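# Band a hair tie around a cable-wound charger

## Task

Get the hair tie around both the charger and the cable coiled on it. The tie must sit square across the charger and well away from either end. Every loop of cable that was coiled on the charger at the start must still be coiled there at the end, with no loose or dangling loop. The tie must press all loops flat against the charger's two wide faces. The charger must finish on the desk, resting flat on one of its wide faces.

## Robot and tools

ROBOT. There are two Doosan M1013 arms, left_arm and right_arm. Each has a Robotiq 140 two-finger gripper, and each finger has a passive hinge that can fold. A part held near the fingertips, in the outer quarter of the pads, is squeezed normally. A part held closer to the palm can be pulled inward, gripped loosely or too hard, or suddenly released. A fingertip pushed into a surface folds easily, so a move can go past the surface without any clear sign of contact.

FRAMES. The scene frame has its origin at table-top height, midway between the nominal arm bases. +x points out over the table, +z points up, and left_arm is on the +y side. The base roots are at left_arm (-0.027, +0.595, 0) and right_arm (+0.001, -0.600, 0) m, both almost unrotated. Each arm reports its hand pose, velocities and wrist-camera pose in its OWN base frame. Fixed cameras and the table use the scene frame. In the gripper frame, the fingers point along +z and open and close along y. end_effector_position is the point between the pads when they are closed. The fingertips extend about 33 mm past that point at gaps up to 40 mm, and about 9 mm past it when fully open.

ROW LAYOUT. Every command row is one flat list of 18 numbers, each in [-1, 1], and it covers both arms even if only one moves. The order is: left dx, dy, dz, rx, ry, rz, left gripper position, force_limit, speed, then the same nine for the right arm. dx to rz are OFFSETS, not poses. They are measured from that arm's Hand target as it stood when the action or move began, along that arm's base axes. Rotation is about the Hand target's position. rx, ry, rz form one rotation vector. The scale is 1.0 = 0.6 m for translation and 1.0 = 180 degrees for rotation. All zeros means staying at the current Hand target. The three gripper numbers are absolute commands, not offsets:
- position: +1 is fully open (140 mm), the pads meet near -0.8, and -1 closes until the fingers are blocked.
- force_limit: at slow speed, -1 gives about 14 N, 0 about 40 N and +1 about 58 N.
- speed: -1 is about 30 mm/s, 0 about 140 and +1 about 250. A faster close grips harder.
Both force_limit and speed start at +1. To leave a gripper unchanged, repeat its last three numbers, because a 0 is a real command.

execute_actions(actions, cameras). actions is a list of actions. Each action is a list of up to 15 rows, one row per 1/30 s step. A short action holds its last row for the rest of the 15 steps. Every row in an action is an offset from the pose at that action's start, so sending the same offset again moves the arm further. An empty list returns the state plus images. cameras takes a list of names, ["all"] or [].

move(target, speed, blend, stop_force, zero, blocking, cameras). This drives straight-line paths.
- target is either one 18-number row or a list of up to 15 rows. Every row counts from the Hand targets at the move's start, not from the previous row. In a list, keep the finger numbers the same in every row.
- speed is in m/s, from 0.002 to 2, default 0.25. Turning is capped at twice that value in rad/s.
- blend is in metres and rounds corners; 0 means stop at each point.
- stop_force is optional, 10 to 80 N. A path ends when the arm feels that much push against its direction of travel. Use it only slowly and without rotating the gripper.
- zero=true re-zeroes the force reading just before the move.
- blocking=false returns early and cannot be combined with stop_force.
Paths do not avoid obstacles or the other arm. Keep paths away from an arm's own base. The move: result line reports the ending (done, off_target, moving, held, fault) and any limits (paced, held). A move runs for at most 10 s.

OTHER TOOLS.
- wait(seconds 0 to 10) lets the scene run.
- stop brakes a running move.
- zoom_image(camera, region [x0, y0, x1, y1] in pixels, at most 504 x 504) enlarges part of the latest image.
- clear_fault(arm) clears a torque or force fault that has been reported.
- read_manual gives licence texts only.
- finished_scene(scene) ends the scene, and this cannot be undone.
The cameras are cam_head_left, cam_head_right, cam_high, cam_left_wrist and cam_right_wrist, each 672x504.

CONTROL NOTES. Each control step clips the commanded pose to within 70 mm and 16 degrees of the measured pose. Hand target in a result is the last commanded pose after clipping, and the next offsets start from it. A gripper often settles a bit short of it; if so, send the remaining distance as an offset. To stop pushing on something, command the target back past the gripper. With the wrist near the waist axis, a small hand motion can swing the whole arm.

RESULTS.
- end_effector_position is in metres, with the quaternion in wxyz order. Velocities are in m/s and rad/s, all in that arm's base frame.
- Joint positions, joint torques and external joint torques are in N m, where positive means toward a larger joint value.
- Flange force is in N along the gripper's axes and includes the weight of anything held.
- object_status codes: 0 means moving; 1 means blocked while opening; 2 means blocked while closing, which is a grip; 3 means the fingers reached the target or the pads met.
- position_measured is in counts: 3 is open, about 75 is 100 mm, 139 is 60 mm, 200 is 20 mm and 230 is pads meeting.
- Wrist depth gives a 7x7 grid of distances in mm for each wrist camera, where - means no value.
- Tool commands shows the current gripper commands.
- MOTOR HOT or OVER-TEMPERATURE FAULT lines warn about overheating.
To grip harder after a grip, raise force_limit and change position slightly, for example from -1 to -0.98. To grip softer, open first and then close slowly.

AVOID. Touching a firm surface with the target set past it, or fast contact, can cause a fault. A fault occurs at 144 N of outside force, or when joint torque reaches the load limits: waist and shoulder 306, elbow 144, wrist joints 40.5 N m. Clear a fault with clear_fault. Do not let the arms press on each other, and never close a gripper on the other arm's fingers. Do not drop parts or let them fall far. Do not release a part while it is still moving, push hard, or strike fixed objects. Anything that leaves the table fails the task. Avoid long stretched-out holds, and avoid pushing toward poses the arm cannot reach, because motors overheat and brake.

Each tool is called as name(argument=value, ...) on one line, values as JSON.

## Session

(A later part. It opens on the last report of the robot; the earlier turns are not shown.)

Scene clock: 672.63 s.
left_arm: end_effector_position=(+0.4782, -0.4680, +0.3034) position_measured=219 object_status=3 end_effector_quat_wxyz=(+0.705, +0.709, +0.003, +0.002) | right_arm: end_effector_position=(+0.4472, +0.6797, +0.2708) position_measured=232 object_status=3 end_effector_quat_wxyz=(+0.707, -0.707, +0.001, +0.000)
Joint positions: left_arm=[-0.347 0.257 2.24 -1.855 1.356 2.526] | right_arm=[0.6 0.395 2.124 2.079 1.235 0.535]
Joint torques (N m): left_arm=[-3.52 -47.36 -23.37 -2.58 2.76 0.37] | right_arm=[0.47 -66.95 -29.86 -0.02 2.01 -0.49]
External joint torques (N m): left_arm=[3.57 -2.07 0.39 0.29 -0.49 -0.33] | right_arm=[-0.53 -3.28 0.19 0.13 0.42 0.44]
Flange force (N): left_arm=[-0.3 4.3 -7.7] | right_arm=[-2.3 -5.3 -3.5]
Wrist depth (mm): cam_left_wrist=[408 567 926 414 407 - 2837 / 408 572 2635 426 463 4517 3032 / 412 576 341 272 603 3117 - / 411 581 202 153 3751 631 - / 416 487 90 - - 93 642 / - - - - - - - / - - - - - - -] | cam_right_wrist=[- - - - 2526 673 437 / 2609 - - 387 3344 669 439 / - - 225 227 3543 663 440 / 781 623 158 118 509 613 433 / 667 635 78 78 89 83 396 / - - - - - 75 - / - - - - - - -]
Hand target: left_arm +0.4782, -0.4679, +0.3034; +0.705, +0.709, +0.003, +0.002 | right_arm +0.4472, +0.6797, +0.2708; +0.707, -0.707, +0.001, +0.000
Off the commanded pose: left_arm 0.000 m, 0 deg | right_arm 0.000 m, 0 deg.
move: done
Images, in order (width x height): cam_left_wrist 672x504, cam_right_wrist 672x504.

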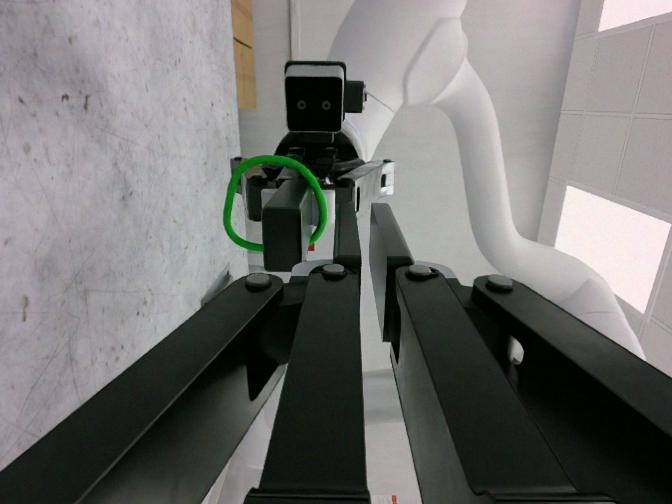

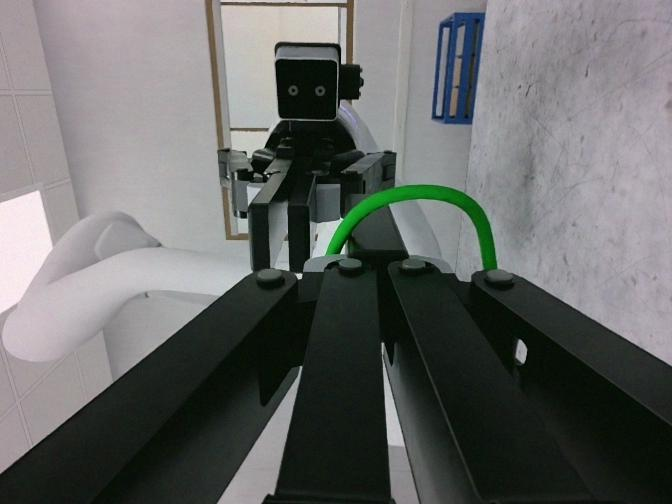

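move(target=[0,0.17,0,0,0,0,-0.72,0,-1,0,0,0,0,0,0,-1,-1,-0.5], speed=0.12)

move(target=[0,0,0,0,0,0,-0.72,0,-1,0,0,0,0,0,0,-0.08,1,-0.9])

wait(seconds=1.5, cameras=["cam_left_wrist","cam_right_wrist","cam_high"])

Scene clock: 722.47 s.
left_arm: end_effector_position=(+0.4782, -0.3660, +0.3034) position_measured=219 object_status=3 end_effector_quat_wxyz=(+0.705, +0.709, +0.003, +0.002) | right_arm: end_effector_position=(+0.4472, +0.6797, +0.2708) position_measured=232 object_status=3 end_effector_quat_wxyz=(+0.707, -0.707, +0.001, +0.000)
Joint positions: left_arm=[-0.143 0.235 2.272 -1.688 1.478 2.511] | right_arm=[0.6 0.395 2.124 2.079 1.235 0.535]
Joint torques (N m): left_arm=[-3.35 -44.16 -22.56 -2.28 2.64 0.38] | right_arm=[0.38 -67 -29.7 -0.04 1.98 -0.49]
External joint torques (N m): left_arm=[3.38 -1.93 0.65 0.35 -0.39 -0.33] | right_arm=[-0.29 -3.55 -0.17 0.13 0.46 0.44]
Flange force (N): left_arm=[-2.3 3.8 -7.5] | right_arm=[-2.2 -5.8 -2.9]
Wrist depth (mm): cam_left_wrist=[406 576 958 515 505 2573 - / 410 613 988 521 586 - - / 431 576 882 317 3353 - - / 413 584 885 - 112 730 - / 415 485 90 - - 94 - / - - - - - - - / - - - - - - -] | cam_right_wrist=[- - - 2860 2473 665 443 / - - 3252 487 3083 663 440 / - - - 292 568 659 438 / - 688 667 109 620 615 430 / 724 700 78 78 89 83 394 / - - - - - 75 - / - - - - - - -]
Hand target: left_arm +0.4782, -0.3659, +0.3034; +0.705, +0.709, +0.003, +0.002 | right_arm +0.4472, +0.6797, +0.2708; +0.707, -0.707, +0.001, +0.000
Off the commanded pose: left_arm 0.000 m, 0 deg | right_arm 0.000 m, 0 deg.
move: done

Scene clock: 724.17 s.
left_arm: end_effector_position=(+0.4782, -0.3659, +0.3034) position_measured=219 object_status=3 end_effector_quat_wxyz=(+0.705, +0.709, +0.003, +0.002) | right_arm: end_effector_position=(+0.4472, +0.6797, +0.2708) position_measured=139 object_status=0 end_effector_quat_wxyz=(+0.707, -0.707, +0.001, +0.000)
Joint positions: left_arm=[-0.142 0.235 2.272 -1.688 1.478 2.511] | right_arm=[0.6 0.395 2.124 2.079 1.235 0.535]
Joint torques (N m): left_arm=[-2.79 -44.5 -22.29 -2.2 2.74 0.41] | right_arm=[0.45 -67.09 -29.85 -0.02 1.99 -0.5]
External joint torques (N m): left_arm=[2.73 -1.67 0.29 0.27 -0.48 -0.36] | right_arm=[-0.4 -3.2 0.18 0.1 0.43 0.46]
Flange force (N): left_arm=[-1.5 3.6 -5.8] | right_arm=[-2.3 -5.2 -3.3]
Wrist depth (mm): cam_left_wrist=[407 570 954 512 497 - 2732 / 412 581 971 511 573 - 2544 / 414 576 788 357 636 3255 2487 / 414 586 984 - 716 763 - / 416 490 90 - - 94 - / - - - - - - - / - - - - - - -] | cam_right_wrist=[- - - 2968 3165 673 442 / 2793 - - 492 3543 663 440 / - - - 350 599 658 436 / 3709 696 117 643 129 117 436 / - 93 83 924 813 90 91 / - - - 737 737 - 63 / - - - 4165 - - -]
Hand target: left_arm +0.4782, -0.3659, +0.3034; +0.705, +0.709, +0.003, +0.002 | right_arm +0.4472, +0.6797, +0.2708; +0.707, -0.707, +0.001, +0.000
Off the commanded pose: left_arm 0.000 m, 0 deg | right_arm 0.000 m, 0 deg.
move: done

Scene clock: 725.67 s.
left_arm: end_effector_position=(+0.4782, -0.3659, +0.3034) position_measured=219 object_status=3 end_effector_quat_wxyz=(+0.705, +0.709, +0.003, +0.002) | right_arm: end_effector_position=(+0.4472, +0.6797, +0.2708) position_measured=139 object_status=3 end_effector_quat_wxyz=(+0.707, -0.707, +0.001, +0.000)
Joint positions: left_arm=[-0.142 0.235 2.272 -1.688 1.478 2.511] | right_arm=[0.6 0.395 2.124 2.079 1.235 0.535]
Joint torques (N m): left_arm=[-2.86 -44.21 -22.29 -2.19 2.76 0.35] | right_arm=[0.56 -67.09 -29.77 0 1.99 -0.46]
External joint torques (N m): left_arm=[2.85 -1.97 0.34 0.26 -0.5 -0.31] | right_arm=[-0.33 -3.33 0.08 0.07 0.44 0.42]
Flange force (N): left_arm=[-2.0 4.0 -6.0] | right_arm=[-2.3 -5.4 -3.2]
Wrist depth (mm): cam_left_wrist=[405 569 966 510 492 - 2837 / 407 578 992 521 569 3255 - / 414 584 790 355 642 - 2459 / 415 581 892 - 112 750 2282 / 416 487 90 - - 94 - / - - - - - - - / - - - - - - -] | cam_right_wrist=[- - - - 3491 661 443 / 3044 - - 431 2638 671 438 / - - - 353 604 665 439 / - 698 117 638 129 117 434 / - 93 83 920 813 90 91 / - - - 786 740 - 63 / - - - 4024 - - -]
Hand target: left_arm +0.4782, -0.3659, +0.3034; +0.705, +0.709, +0.003, +0.002 | right_arm +0.4472, +0.6797, +0.2708; +0.707, -0.707, +0.001, +0.000
Tool commands: left_gripper/position=-0.72 left_gripper/force_limit=+0.0 left_gripper/speed=-1.0 right_gripper/position=-0.08 right_gripper/force_limit=+1.0 right_gripper/speed=-0.9
Off the commanded pose: left_arm 0.000 m, 0 deg | right_arm 0.000 m, 0 deg.
wait: 1.50 s; at rest by 0.17 s
Images, in order (width x height): cam_high 672x504, cam_left_wrist 672x504, cam_right_wrist 672x504.

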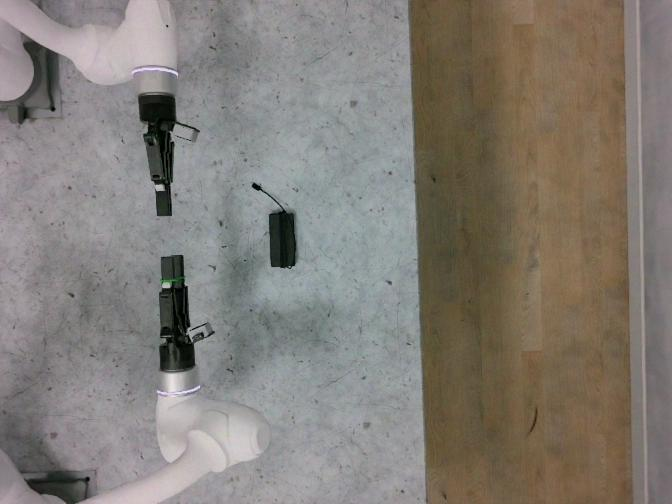

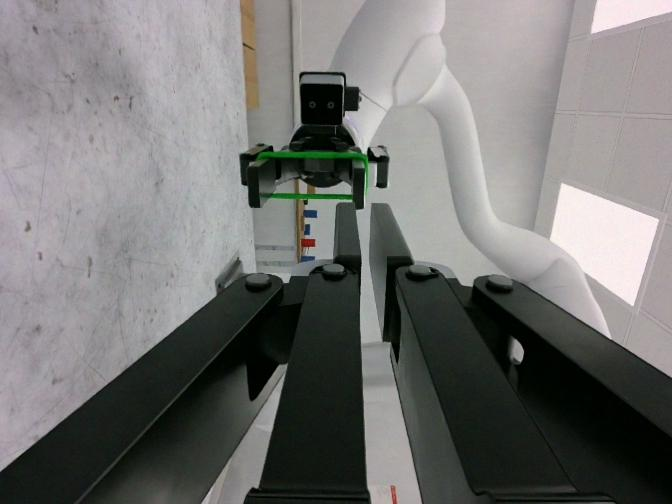

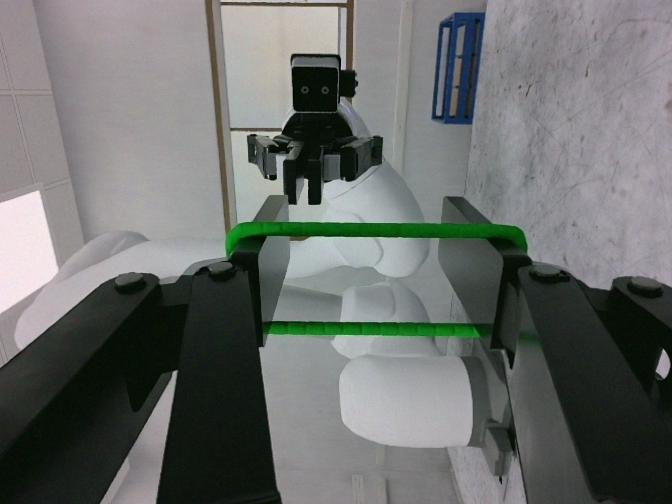

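move(target=[[0.1,0.1,0.05,0,0,0,0.35,0,-1,0,-0.2,0,0,-0.2,0,-0.08,1,-0.9],[0.355,-0.088,-0.1,0.385,-0.385,-0.385,0.35,0,-1,0,-0.28,0,0,-0.5,0,-0.08,1,-0.9]], speed=0.3, cameras=["all"])

zoom_image(camera="cam_left_wrist", region=[200, 0, 500, 300])

Scene clock: 739.87 s.
left_arm: end_effector_position=(+0.6912, -0.4187, +0.2435) position_measured=85 object_status=3 end_effector_quat_wxyz=(+0.000, +0.707, -0.707, +0.005) | right_arm: end_effector_position=(+0.4472, +0.5117, +0.2708) position_measured=139 object_status=3 end_effector_quat_wxyz=(+0.501, -0.500, -0.500, -0.500)
Joint positions: left_arm=[-0.586 0.438 1.383 -0.002 1.312 2.556] | right_arm=[0.309 0.302 2.281 1.836 1.411 -1.034]
Joint torques (N m): left_arm=[-3.11 -81.73 -41.36 3.64 0.5 0.3] | right_arm=[0.59 -55.07 -27.12 0.65 2.02 -0.45]
External joint torques (N m): left_arm=[3.07 -3.12 0.55 0.49 -0.56 -0.3] | right_arm=[-0.63 -3.1 0.01 0.16 0.39 0.45]
Flange force (N): left_arm=[-6.3 3.8 0.3] | right_arm=[6.3 -2.6 -2.7]
Wrist depth (mm): cam_left_wrist=[335 333 333 320 329 328 325 / 356 350 350 324 349 349 344 / 375 375 372 364 371 369 367 / 402 388 152 397 396 153 388 / - - 424 425 418 119 85 / - - 458 456 454 449 - / - - 496 494 486 - -] | cam_right_wrist=[- - 833 - - 365 348 / - 870 913 - - 381 393 / 766 845 4316 3709 3344 3124 2374 / 813 851 117 851 118 117 2305 / - 93 83 606 571 89 91 / - - 495 493 495 - 63 / - - - 398 400 - -]
Hand target: left_arm +0.6912, -0.4187, +0.2434; +0.000, +0.707, -0.707, +0.005 | right_arm +0.4472, +0.5117, +0.2708; +0.501, -0.500, -0.500, -0.500
Off the commanded pose: left_arm 0.000 m, 0 deg | right_arm 0.000 m, 0 deg.
move: done

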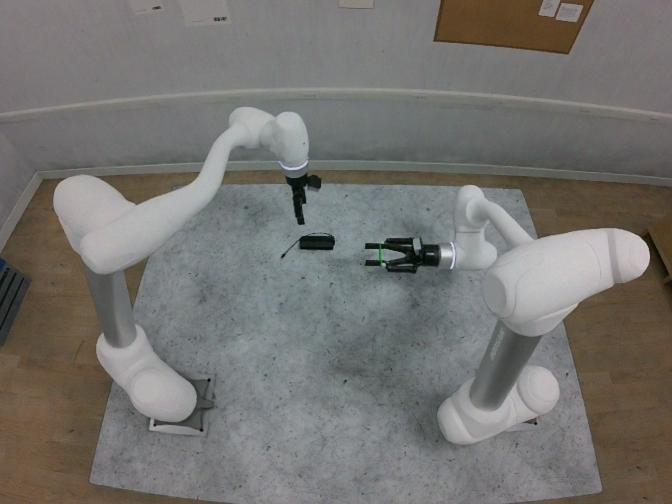

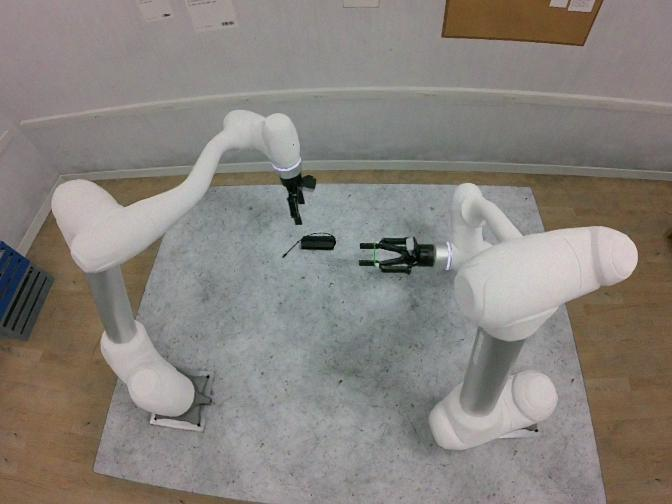

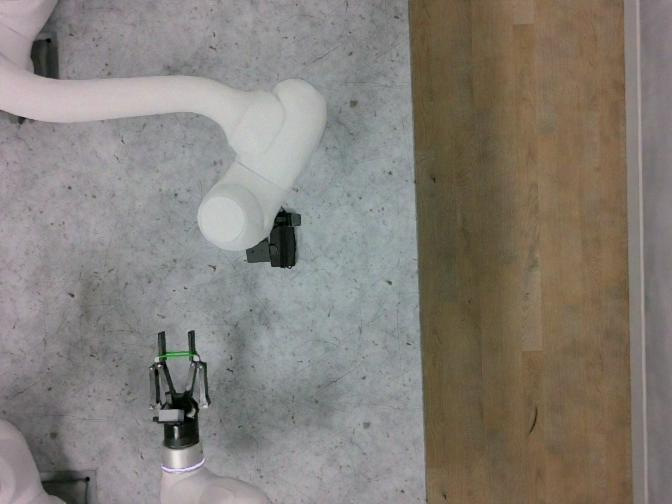

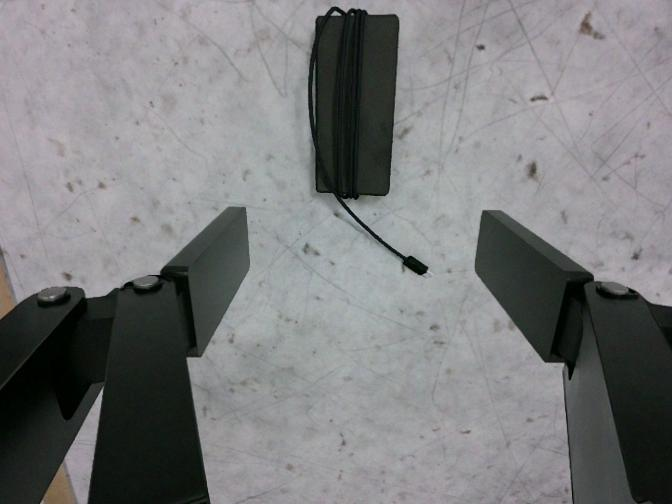

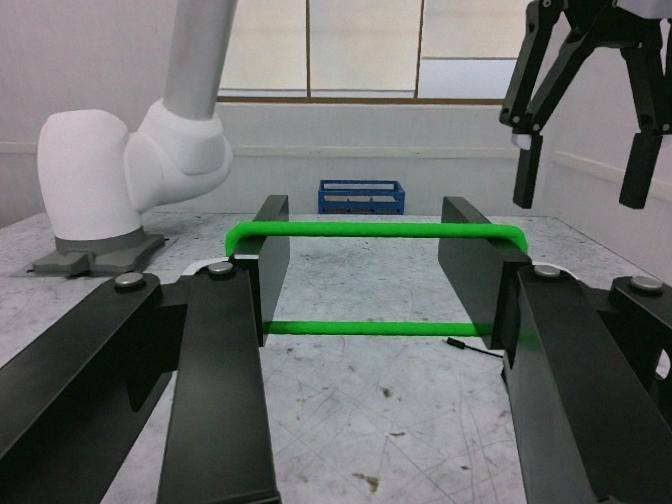

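Scaled by 1.680 from the camera's 672x504 image, which has a finer 960x720 frame.

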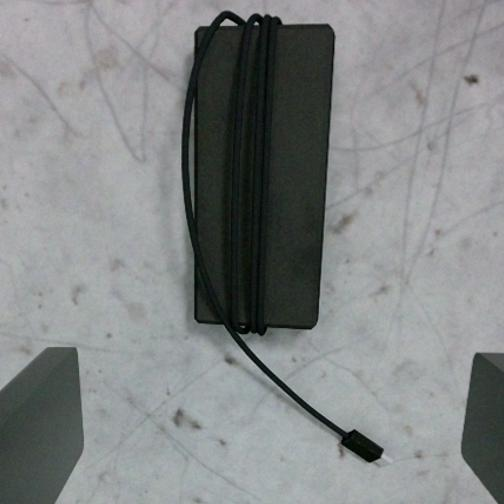

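move(target=[[0,0,-0.25,0,0,0,0.35,0,-1,0,0,0,0,0,0,-0.08,1,-0.9],[0,0,-0.3367,0,0,0,0.35,0,-1,0,0,0,0,0,0,-0.08,1,-0.9]], speed=[0.2,0.08])

move(target=[0,0,0,0,0,0,-1,-0.2,-1,0,0,0,0,0,0,-0.08,1,-0.9])

wait(seconds=0.7, cameras=["cam_left_wrist"])

move(target=[0,0,0.37,0,0,0,-1,-0.2,-1,0,0,0,0,0,0,-0.08,1,-0.9], speed=0.1, cameras=["all"])

zoom_image(camera="cam_left_wrist", region=[200, 0, 500, 350])

zoom_image(camera="cam_right_wrist", region=[300, 0, 672, 360])

Scene clock: 749.00 s.
left_arm: end_effector_position=(+0.6912, -0.4187, +0.0415) position_measured=85 object_status=3 end_effector_quat_wxyz=(+0.000, +0.707, -0.707, +0.005) | right_arm: end_effector_position=(+0.4472, +0.5117, +0.2708) position_measured=139 object_status=3 end_effector_quat_wxyz=(+0.501, -0.500, -0.500, -0.500)
Joint positions: left_arm=[-0.586 0.568 1.572 -0.003 0.993 2.556] | right_arm=[0.309 0.302 2.281 1.836 1.411 -1.034]
Joint torques (N m): left_arm=[-2.94 -88.03 -35.94 3.11 0.39 0.35] | right_arm=[0.36 -55.58 -27.25 0.66 1.96 -0.45]
External joint torques (N m): left_arm=[3.06 -3.69 0.19 0.51 -0.46 -0.35] | right_arm=[-0.43 -2.62 0.14 0.15 0.46 0.45]
Flange force (N): left_arm=[-5.8 3.2 -2.5] | right_arm=[5.3 -2.4 -2.3]
Wrist depth (mm): cam_left_wrist=[156 155 154 131 128 153 152 / 167 164 162 137 136 162 161 / 175 176 174 148 144 171 171 / 189 184 151 158 154 129 181 / - - 196 198 196 119 85 / - - 213 213 212 207 - / - - 231 229 228 227 -] | cam_right_wrist=[3044 - 781 - - 357 321 / 744 910 910 - - 370 345 / 784 857 973 3597 3391 387 374 / 827 851 117 860 118 117 419 / - 93 83 606 578 90 91 / - - 492 489 494 - 64 / - - - 399 398 - -]
Hand target: left_arm +0.6912, -0.4187, +0.0414; +0.000, +0.707, -0.707, +0.005 | right_arm +0.4472, +0.5117, +0.2708; +0.501, -0.500, -0.500, -0.500
Off the commanded pose: left_arm 0.000 m, 0 deg | right_arm 0.000 m, 0 deg.
move: done

Scene clock: 750.30 s.
left_arm: end_effector_position=(+0.6912, -0.4187, +0.0414) position_measured=131 object_status=2 end_effector_quat_wxyz=(+0.000, +0.707, -0.707, +0.005) | right_arm: end_effector_position=(+0.4472, +0.5117, +0.2708) position_measured=139 object_status=3 end_effector_quat_wxyz=(+0.501, -0.500, -0.500, -0.500)
Joint positions: left_arm=[-0.586 0.568 1.572 -0.003 0.993 2.556] | right_arm=[0.309 0.302 2.281 1.836 1.411 -1.034]
Joint torques (N m): left_arm=[-3.22 -82.21 -34.05 3.05 -0.57 0.28] | right_arm=[0.37 -55.59 -27.19 0.64 1.99 -0.42]
External joint torques (N m): left_arm=[3.21 -9.25 -1.46 0.55 0.52 -0.28] | right_arm=[-0.32 -3.54 -0.03 0.18 0.44 0.42]
Flange force (N): left_arm=[-7.5 5.4 -9.8] | right_arm=[7.0 -3.2 -2.3]
Wrist depth (mm): cam_left_wrist=[156 156 153 131 128 153 151 / 167 165 162 140 136 162 161 / 175 176 174 148 144 171 171 / 187 184 136 158 150 181 181 / - - 132 197 196 84 - / - - 213 213 210 - - / - - 230 229 228 - -] | cam_right_wrist=[- - 794 - - 348 320 / - 886 935 - - 383 343 / 781 851 946 3892 3165 386 369 / 819 833 117 854 118 117 415 / - 93 83 604 572 89 91 / - - 488 490 492 - 64 / - - - 397 400 - -]
Hand target: left_arm +0.6912, -0.4187, +0.0414; +0.000, +0.707, -0.707, +0.005 | right_arm +0.4472, +0.5117, +0.2708; +0.501, -0.500, -0.500, -0.500
Off the commanded pose: left_arm 0.000 m, 0 deg | right_arm 0.000 m, 0 deg.
move: done

Scene clock: 751.00 s.
left_arm: end_effector_position=(+0.6912, -0.4187, +0.0414) position_measured=131 object_status=2 end_effector_quat_wxyz=(+0.000, +0.707, -0.707, +0.005) | right_arm: end_effector_position=(+0.4472, +0.5117, +0.2708) position_measured=139 object_status=3 end_effector_quat_wxyz=(+0.501, -0.500, -0.500, -0.500)
Joint positions: left_arm=[-0.586 0.568 1.572 -0.003 0.993 2.556] | right_arm=[0.309 0.302 2.281 1.836 1.411 -1.034]
Joint torques (N m): left_arm=[-3.06 -82.17 -33.87 2.96 -0.57 0.27] | right_arm=[0.42 -55.29 -27.12 0.67 1.98 -0.45]
External joint torques (N m): left_arm=[3.67 -9.21 -1.51 0.64 0.52 -0.28] | right_arm=[-0.55 -3.14 -0.04 0.16 0.44 0.45]
Flange force (N): left_arm=[-7.8 4.9 -9.8] | right_arm=[6.4 -2.6 -2.6]
Wrist depth (mm): cam_left_wrist=[156 155 153 131 128 153 152 / 167 165 162 139 138 162 161 / 174 177 174 148 144 171 171 / 187 184 137 158 151 180 182 / - - 132 197 196 84 - / - - 212 213 211 - - / - - 230 228 228 - -] | cam_right_wrist=[- - 756 3391 - 354 321 / - 899 - - - 372 343 / 789 848 1002 3391 4239 389 366 / 839 848 117 857 118 117 414 / - 93 83 609 575 90 91 / - - 490 493 495 - 63 / - - - 397 400 - -]
Hand target: left_arm +0.6912, -0.4187, +0.0414; +0.000, +0.707, -0.707, +0.005 | right_arm +0.4472, +0.5117, +0.2708; +0.501, -0.500, -0.500, -0.500
Tool commands: left_gripper/position=-1.0 left_gripper/force_limit=-0.2 left_gripper/speed=-1.0 right_gripper/position=-0.08 right_gripper/force_limit=+1.0 right_gripper/speed=-0.9
Off the commanded pose: left_arm 0.000 m, 0 deg | right_arm 0.000 m, 0 deg.
wait: 0.70 s; at rest by 0.17 s
Images, in order (width x height): cam_left_wrist 672x504.

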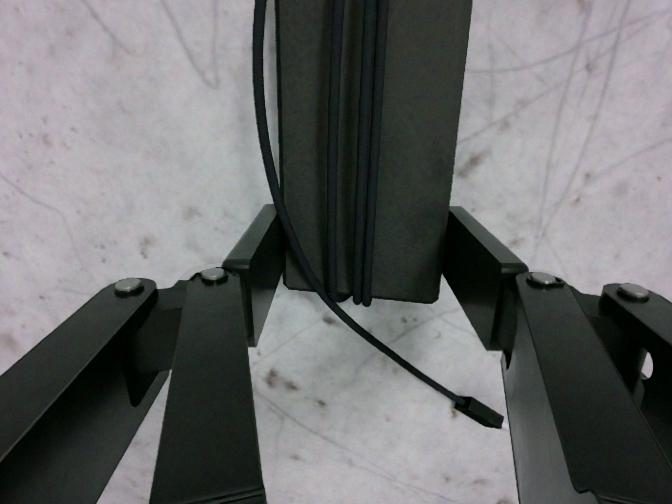

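Scene clock: 753.60 s.
left_arm: end_effector_position=(+0.6912, -0.4187, +0.2634) position_measured=131 object_status=2 end_effector_quat_wxyz=(+0.000, +0.707, -0.707, +0.005) | right_arm: end_effector_position=(+0.4472, +0.5117, +0.2708) position_measured=139 object_status=3 end_effector_quat_wxyz=(+0.501, -0.500, -0.500, -0.500)
Joint positions: left_arm=[-0.586 0.43 1.357 -0.002 1.345 2.555] | right_arm=[0.309 0.302 2.281 1.836 1.411 -1.034]
Joint torques (N m): left_arm=[-2.71 -84.23 -43.21 3.6 0.43 0.36] | right_arm=[0.41 -55.5 -27.17 0.66 2 -0.43]
External joint torques (N m): left_arm=[2.75 -0.42 1.96 0.59 -0.49 -0.36] | right_arm=[-0.53 -2.7 0.12 0.16 0.42 0.43]
Flange force (N): left_arm=[-5.5 3.3 3.2] | right_arm=[5.5 -2.4 -2.4]
Wrist depth (mm): cam_left_wrist=[352 349 346 131 132 344 343 / 372 371 371 138 136 365 360 / 393 395 391 147 145 388 386 / 422 414 131 158 151 405 408 / - - 441 443 443 84 - / - - 482 474 476 - - / - - 520 514 515 - -] | cam_right_wrist=[- - 827 3252 4655 359 354 / - 873 - - - 379 382 / 789 836 1120 3165 3441 405 351 / 819 854 117 857 118 117 807 / - 93 83 606 579 90 91 / - - 490 494 496 - 63 / - - - 397 397 - -]
Hand target: left_arm +0.6912, -0.4187, +0.2634; +0.000, +0.707, -0.707, +0.005 | right_arm +0.4472, +0.5117, +0.2708; +0.501, -0.500, -0.500, -0.500
Off the commanded pose: left_arm 0.000 m, 0 deg | right_arm 0.000 m, 0 deg.
move: done

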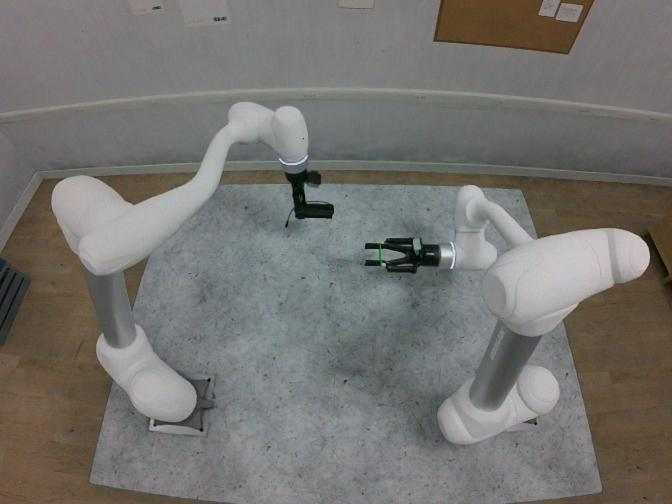

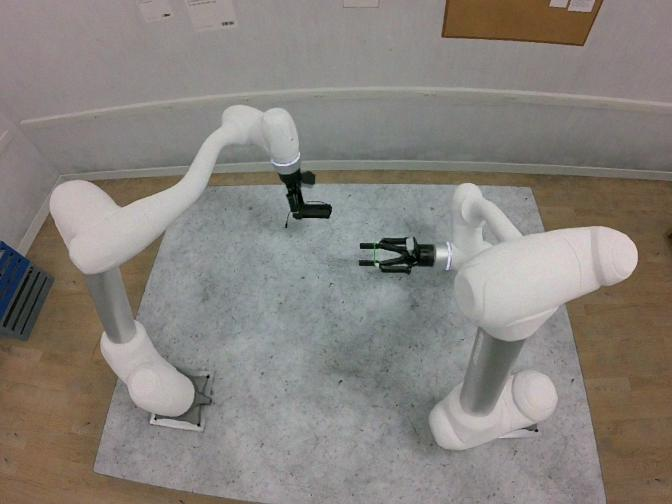

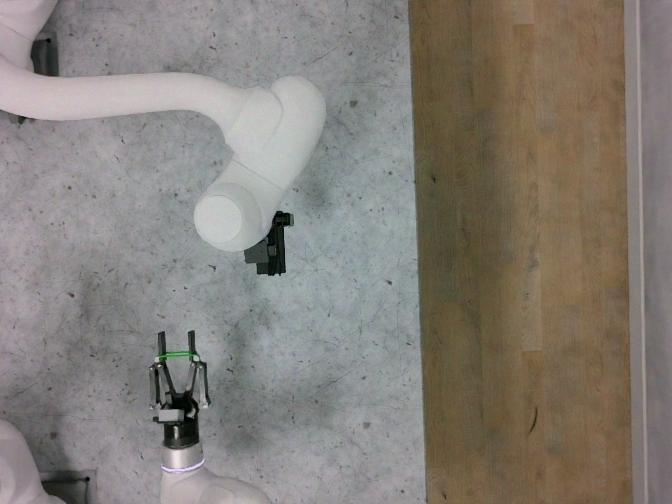

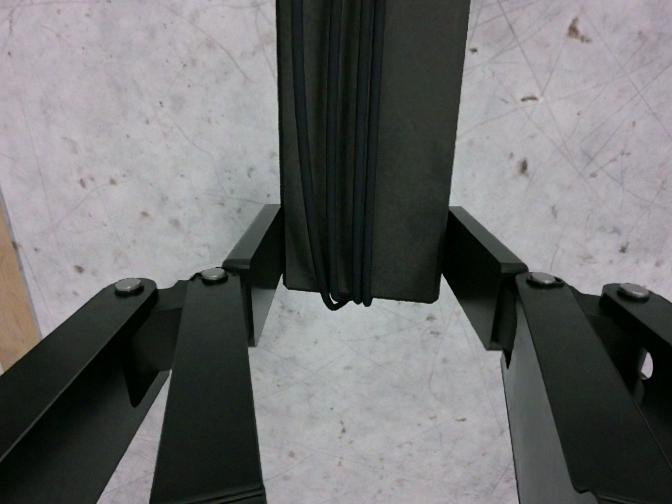

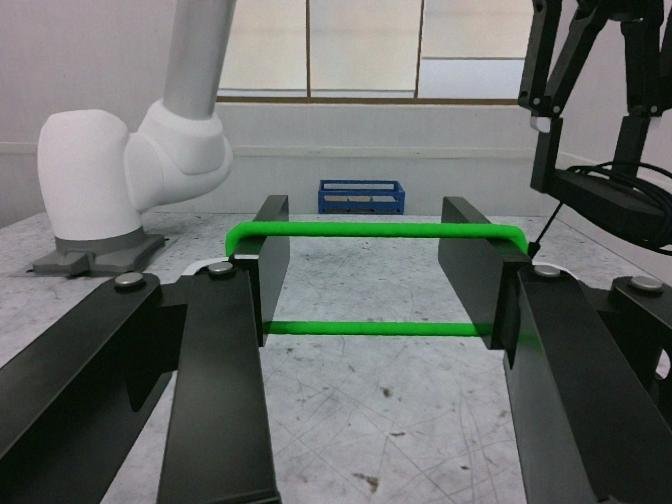

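Scaled by 1.440 from the camera's 672x504 image, which has a finer 960x720 frame.

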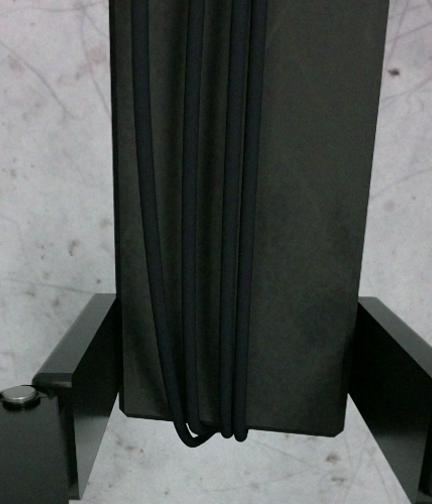

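Scaled by 1.355 from the camera's 672x504 image, which has a finer 960x720 frame.

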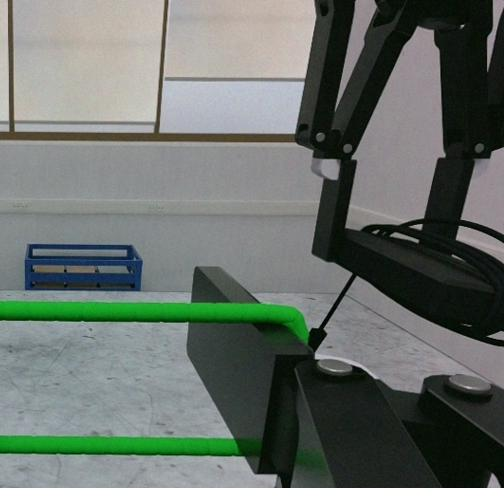

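move(target=[-0.188,0,0,0,0,0,-1,-0.2,-1,0.165,0,-0.053,0,0,0,-0.08,1,-0.9], speed=0.15)

move(target=[0,0,0,0,0,0,-1,-0.2,-1,0,0,0,0,0,0,0.25,1,-0.9])

wait(seconds=1, cameras=["cam_left_wrist","cam_right_wrist","cam_high"])

zoom_image(camera="cam_right_wrist", region=[160, 50, 560, 380])

Scene clock: 762.20 s.
left_arm: end_effector_position=(+0.5785, -0.4187, +0.2634) position_measured=131 object_status=2 end_effector_quat_wxyz=(+0.000, +0.707, -0.707, +0.005) | right_arm: end_effector_position=(+0.5462, +0.5117, +0.2390) position_measured=139 object_status=3 end_effector_quat_wxyz=(+0.501, -0.500, -0.500, -0.500)
Joint positions: left_arm=[-0.674 0.282 1.565 -0.002 1.286 2.468] | right_arm=[0.257 0.455 2.117 1.789 1.435 -1.016]
Joint torques (N m): left_arm=[-2.6 -68.48 -43.21 3.52 0.32 0.4] | right_arm=[0.31 -71.5 -27.15 0.78 1.95 -0.43]
External joint torques (N m): left_arm=[2.76 -1 2.56 0.61 -0.38 -0.4] | right_arm=[-0.2 -2.07 -0.18 0.15 0.44 0.43]
Flange force (N): left_arm=[-6.7 3.6 3.4] | right_arm=[3.9 -1.3 -1.0]
Wrist depth (mm): cam_left_wrist=[353 350 347 131 131 346 342 / 373 370 370 130 137 367 361 / 393 395 390 - 145 386 386 / 426 418 130 157 151 411 411 / - - 437 439 444 84 - / - - 478 479 476 - - / - - 515 515 515 - -] | cam_right_wrist=[- 833 - 350 346 - 1884 / 776 863 - 3543 - - - / 797 950 - 296 1193 2931 2198 / 797 903 117 773 129 117 744 / - 93 83 546 516 90 91 / - - 440 443 444 - 63 / - - - 358 358 - -]
Hand target: left_arm +0.5784, -0.4187, +0.2634; +0.000, +0.707, -0.707, +0.005 | right_arm +0.5462, +0.5117, +0.2390; +0.501, -0.500, -0.500, -0.500
Off the commanded pose: left_arm 0.000 m, 0 deg | right_arm 0.000 m, 0 deg.
move: done

Scene clock: 763.10 s.
left_arm: end_effector_position=(+0.5784, -0.4187, +0.2634) position_measured=131 object_status=2 end_effector_quat_wxyz=(+0.000, +0.707, -0.707, +0.005) | right_arm: end_effector_position=(+0.5462, +0.5117, +0.2390) position_measured=98 object_status=0 end_effector_quat_wxyz=(+0.501, -0.500, -0.500, -0.500)
Joint positions: left_arm=[-0.674 0.282 1.565 -0.002 1.286 2.468] | right_arm=[0.257 0.455 2.117 1.789 1.435 -1.016]
Joint torques (N m): left_arm=[-2.91 -69.13 -43.01 3.51 0.37 0.29] | right_arm=[0.23 -70.57 -27.4 0.8 1.92 -0.47]
External joint torques (N m): left_arm=[3.07 -0.4 2.44 0.61 -0.43 -0.29] | right_arm=[0.07 -3.29 -0.02 0.12 0.47 0.47]
Flange force (N): left_arm=[-6.5 2.3 3.6] | right_arm=[5.9 -2.8 -1.1]
Wrist depth (mm): cam_left_wrist=[354 352 345 125 130 344 344 / 370 374 366 130 137 365 363 / 397 392 393 - 145 385 390 / 426 421 131 157 151 410 408 / - - 440 444 442 84 - / - - 479 477 477 - - / - - 517 518 512 - -] | cam_right_wrist=[- 836 - - 350 - - / 786 903 - 3597 379 - - / 805 1175 3297 297 3892 - 2447 / 802 821 144 761 768 114 2422 / - 88 514 580 580 114 79 / - - 441 441 445 446 - / - - 358 356 362 - -]
Hand target: left_arm +0.5784, -0.4187, +0.2634; +0.000, +0.707, -0.707, +0.005 | right_arm +0.5462, +0.5117, +0.2390; +0.501, -0.500, -0.500, -0.500
Off the commanded pose: left_arm 0.000 m, 0 deg | right_arm 0.000 m, 0 deg.
move: done

Scene clock: 764.10 s.
left_arm: end_effector_position=(+0.5784, -0.4187, +0.2634) position_measured=131 object_status=2 end_effector_quat_wxyz=(+0.000, +0.707, -0.707, +0.005) | right_arm: end_effector_position=(+0.5462, +0.5117, +0.2390) position_measured=98 object_status=3 end_effector_quat_wxyz=(+0.501, -0.500, -0.500, -0.500)
Joint positions: left_arm=[-0.674 0.282 1.565 -0.002 1.286 2.468] | right_arm=[0.257 0.455 2.117 1.789 1.435 -1.016]
Joint torques (N m): left_arm=[-3.09 -69.07 -42.92 3.53 0.38 0.34] | right_arm=[0.46 -70.38 -27.4 0.75 1.93 -0.38]
External joint torques (N m): left_arm=[2.99 -0.35 2.34 0.59 -0.44 -0.34] | right_arm=[-0.3 -3.7 -0.04 0.18 0.46 0.38]
Flange force (N): left_arm=[-6.2 2.2 3.5] | right_arm=[6.4 -3.1 -1.8]
Wrist depth (mm): cam_left_wrist=[354 352 346 125 130 345 345 / 377 373 371 130 137 366 362 / 396 397 395 145 145 385 383 / 425 414 131 158 152 408 409 / - - 437 444 437 84 - / - - 479 484 487 - - / - - 518 514 512 - -] | cam_right_wrist=[- 821 3208 352 350 3597 - / 799 876 2793 - 366 4165 - / 807 957 4396 308 1094 5652 2473 / 802 113 144 766 776 114 2327 / - 88 513 576 583 114 79 / - - 444 442 443 444 - / - - 358 359 360 - -]
Hand target: left_arm +0.5784, -0.4187, +0.2634; +0.000, +0.707, -0.707, +0.005 | right_arm +0.5462, +0.5117, +0.2390; +0.501, -0.500, -0.500, -0.500
Tool commands: left_gripper/position=-1.0 left_gripper/force_limit=-0.2 left_gripper/speed=-1.0 right_gripper/position=+0.25 right_gripper/force_limit=+1.0 right_gripper/speed=-0.9
Off the commanded pose: left_arm 0.000 m, 0 deg | right_arm 0.000 m, 0 deg.
wait: 1.00 s; at rest by 0.17 s
Images, in order (width x height): cam_high 672x504, cam_left_wrist 672x504, cam_right_wrist 672x504.

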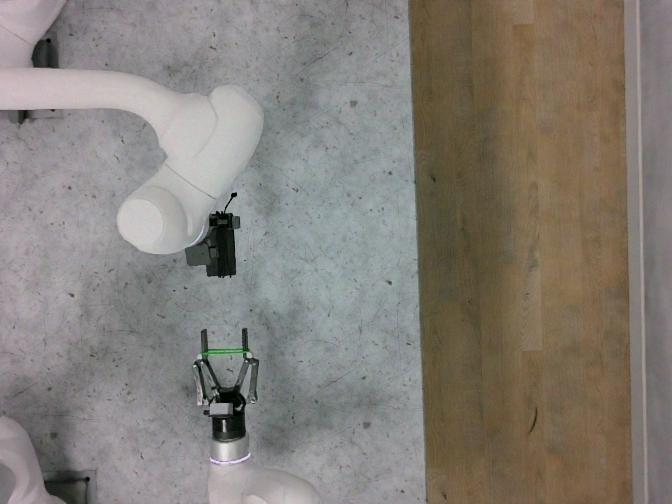

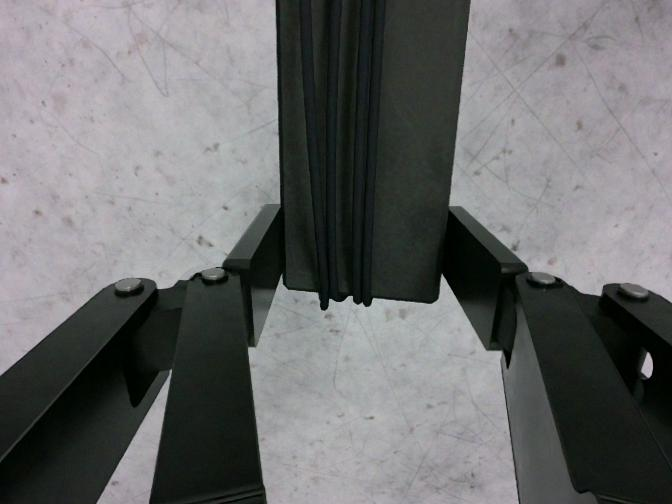

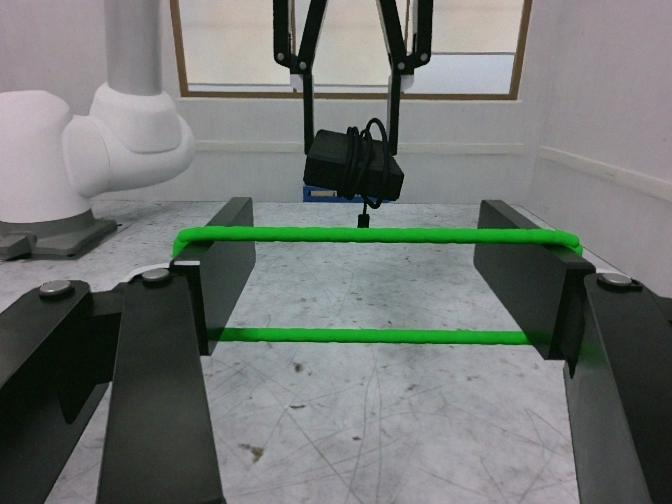

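Scaled by 1.260 from the camera's 672x504 image, which has a finer 960x720 frame.

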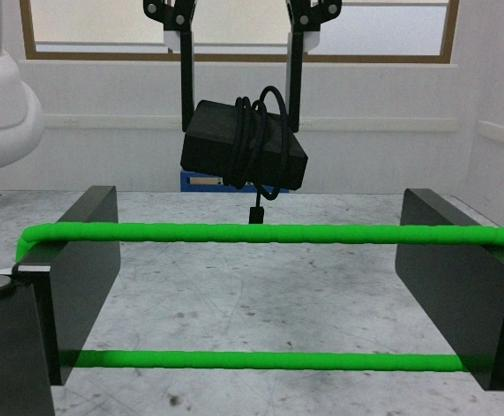

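zoom_image(camera="cam_right_wrist", region=[280, 100, 440, 240])

Scaled by 3.150 from the camera's 672x504 image, which has a finer 960x720 frame.

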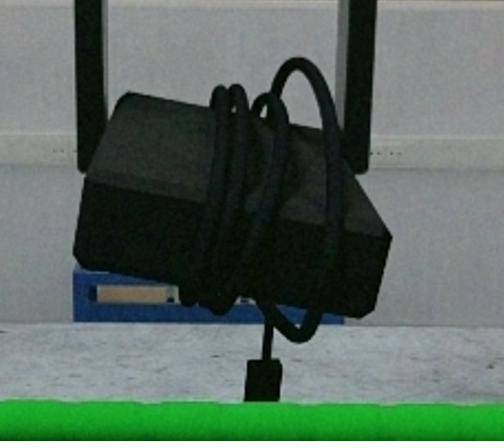

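move(target=[[0,0,0,0,0,0,-1,-0.2,-1,0,-0.05,0,0,0.5,0,0.25,1,-0.9],[0,0,0,0,0,0,-1,-0.2,-1,0,-0.05,-0.1,0,0.99,0,0.25,1,-0.9],[0,0,0,0,0,0,-1,-0.2,-1,0.022,-0.05,-0.153,0,1,0,-0.285,1,-0.9]], speed=0.35)

move(target=[0,0,0,0,0,0,-1,-0.2,-1,0,0.38,0,0,0,0,-0.285,1,-0.9], speed=0.15, cameras=["all"])

Scene clock: 813.20 s.
left_arm: end_effector_position=(+0.5784, -0.4187, +0.2634) position_measured=131 object_status=2 end_effector_quat_wxyz=(+0.000, +0.707, -0.707, +0.005) | right_arm: end_effector_position=(+0.5594, +0.4817, +0.1472) position_measured=165 object_status=0 end_effector_quat_wxyz=(+0.500, -0.500, +0.501, +0.500)
Joint positions: left_arm=[-0.674 0.282 1.565 -0.002 1.286 2.468] | right_arm=[0.201 0.61 2.122 1.756 1.49 1.973]
Joint torques (N m): left_arm=[-3.02 -69.27 -42.88 3.5 0.33 0.34] | right_arm=[0.34 -78.91 -21.79 0.63 2.15 -0.43]
External joint torques (N m): left_arm=[3.02 -0.12 2.38 0.62 -0.39 -0.34] | right_arm=[-0.22 -3.45 0.2 0.15 0.46 0.43]
Flange force (N): left_arm=[-6.0 1.9 3.6] | right_arm=[-6.6 2.4 -1.2]
Wrist depth (mm): cam_left_wrist=[354 351 346 132 130 346 343 / 372 373 371 129 137 365 365 / 397 392 390 147 145 386 384 / 424 413 131 158 151 406 411 / - - 440 444 445 84 - / - - 479 477 475 - - / - - 517 517 514 - -] | cam_right_wrist=[2029 728 920 903 879 879 749 / - - - - - 927 824 / 2374 4093 - - - 969 810 / - - 103 341 128 985 - / - 89 78 478 128 79 84 / - - - 508 - - 71 / - 70 - 528 - - -]
Hand target: left_arm +0.5784, -0.4187, +0.2634; +0.000, +0.707, -0.707, +0.005 | right_arm +0.5594, +0.4817, +0.1472; +0.500, -0.500, +0.501, +0.500
Off the commanded pose: left_arm 0.000 m, 0 deg | right_arm 0.000 m, 0 deg.
move: done

Scene clock: 815.13 s.
left_arm: end_effector_position=(+0.5784, -0.4187, +0.2634) position_measured=131 object_status=2 end_effector_quat_wxyz=(+0.000, +0.707, -0.707, +0.005) | right_arm: end_effector_position=(+0.5595, +0.7096, +0.1472) position_measured=165 object_status=3 end_effector_quat_wxyz=(+0.500, -0.500, +0.501, +0.500)
Joint positions: left_arm=[-0.674 0.282 1.565 -0.002 1.286 2.468] | right_arm=[0.542 0.688 1.929 2.051 1.308 2.032]
Joint torques (N m): left_arm=[-2.93 -69.36 -43.12 3.53 0.36 0.32] | right_arm=[-0.62 -90.08 -25.82 0.04 1.98 -0.44]
External joint torques (N m): left_arm=[2.94 -0.11 2.56 0.59 -0.42 -0.32] | right_arm=[0.74 -3.67 -0.6 0.15 0.56 0.44]
Flange force (N): left_arm=[-6.2 2.3 3.9] | right_arm=[-5.6 1.9 -0.3]
Wrist depth (mm): cam_left_wrist=[354 344 347 133 130 350 344 / 372 373 - 130 137 365 366 / 399 391 393 147 145 389 384 / 417 414 131 157 151 405 409 / - - 438 446 445 84 - / - - 480 478 475 - - / - - 518 522 512 - -] | cam_right_wrist=[2101 778 726 724 688 704 2968 / - 3344 - - - 3491 690 / - - - - 2968 4093 704 / 2609 3441 104 118 119 - 781 / - 89 78 130 128 79 84 / - - - 192 193 - 71 / - 70 - 152 153 - -]
Hand target: left_arm +0.5784, -0.4187, +0.2634; +0.000, +0.707, -0.707, +0.005 | right_arm +0.5594, +0.7097, +0.1472; +0.500, -0.500, +0.501, +0.500
Off the commanded pose: left_arm 0.000 m, 0 deg | right_arm 0.000 m, 0 deg.
move: done

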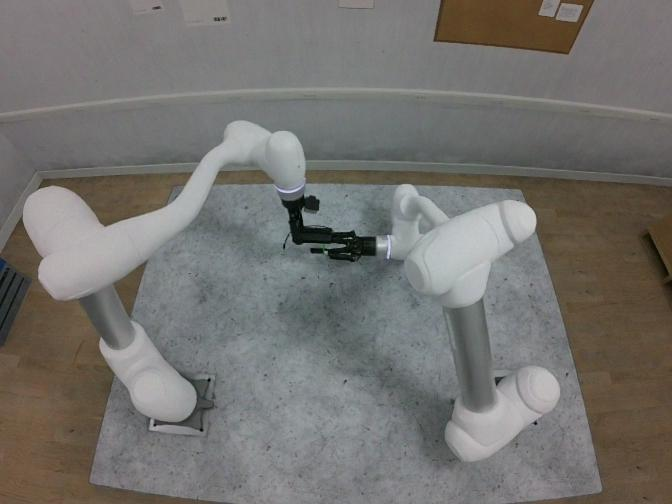

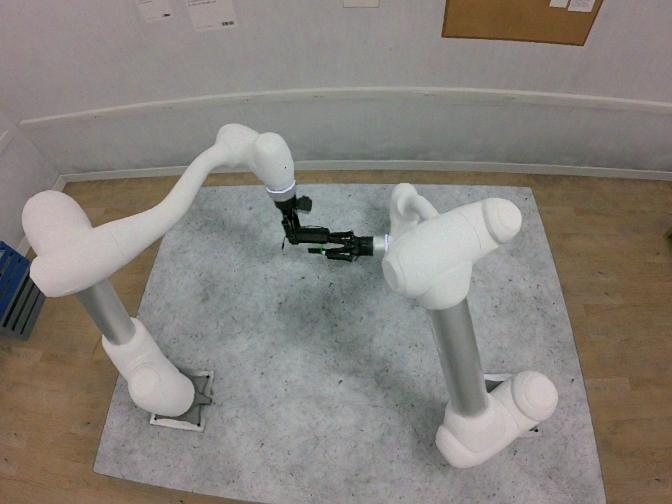

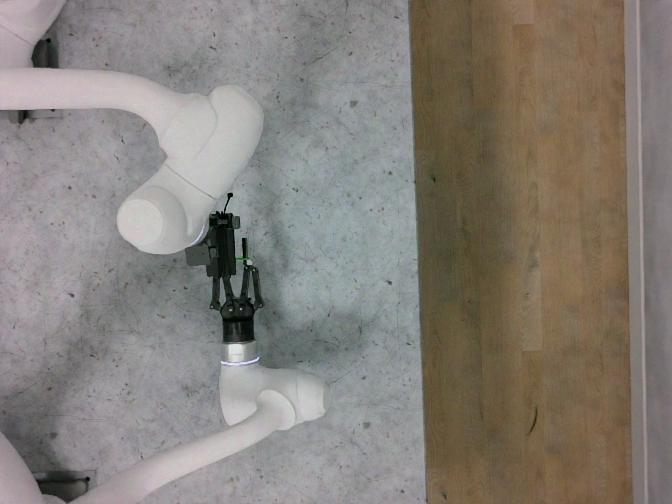

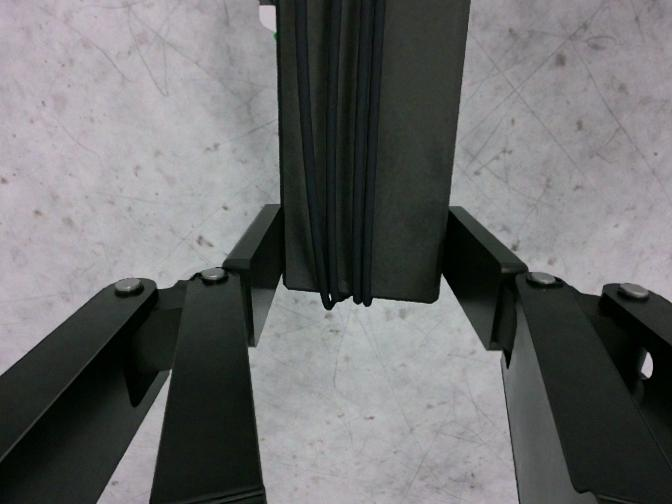

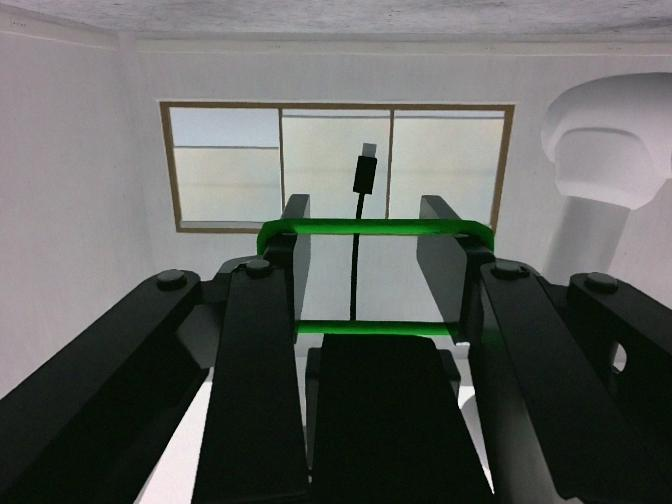

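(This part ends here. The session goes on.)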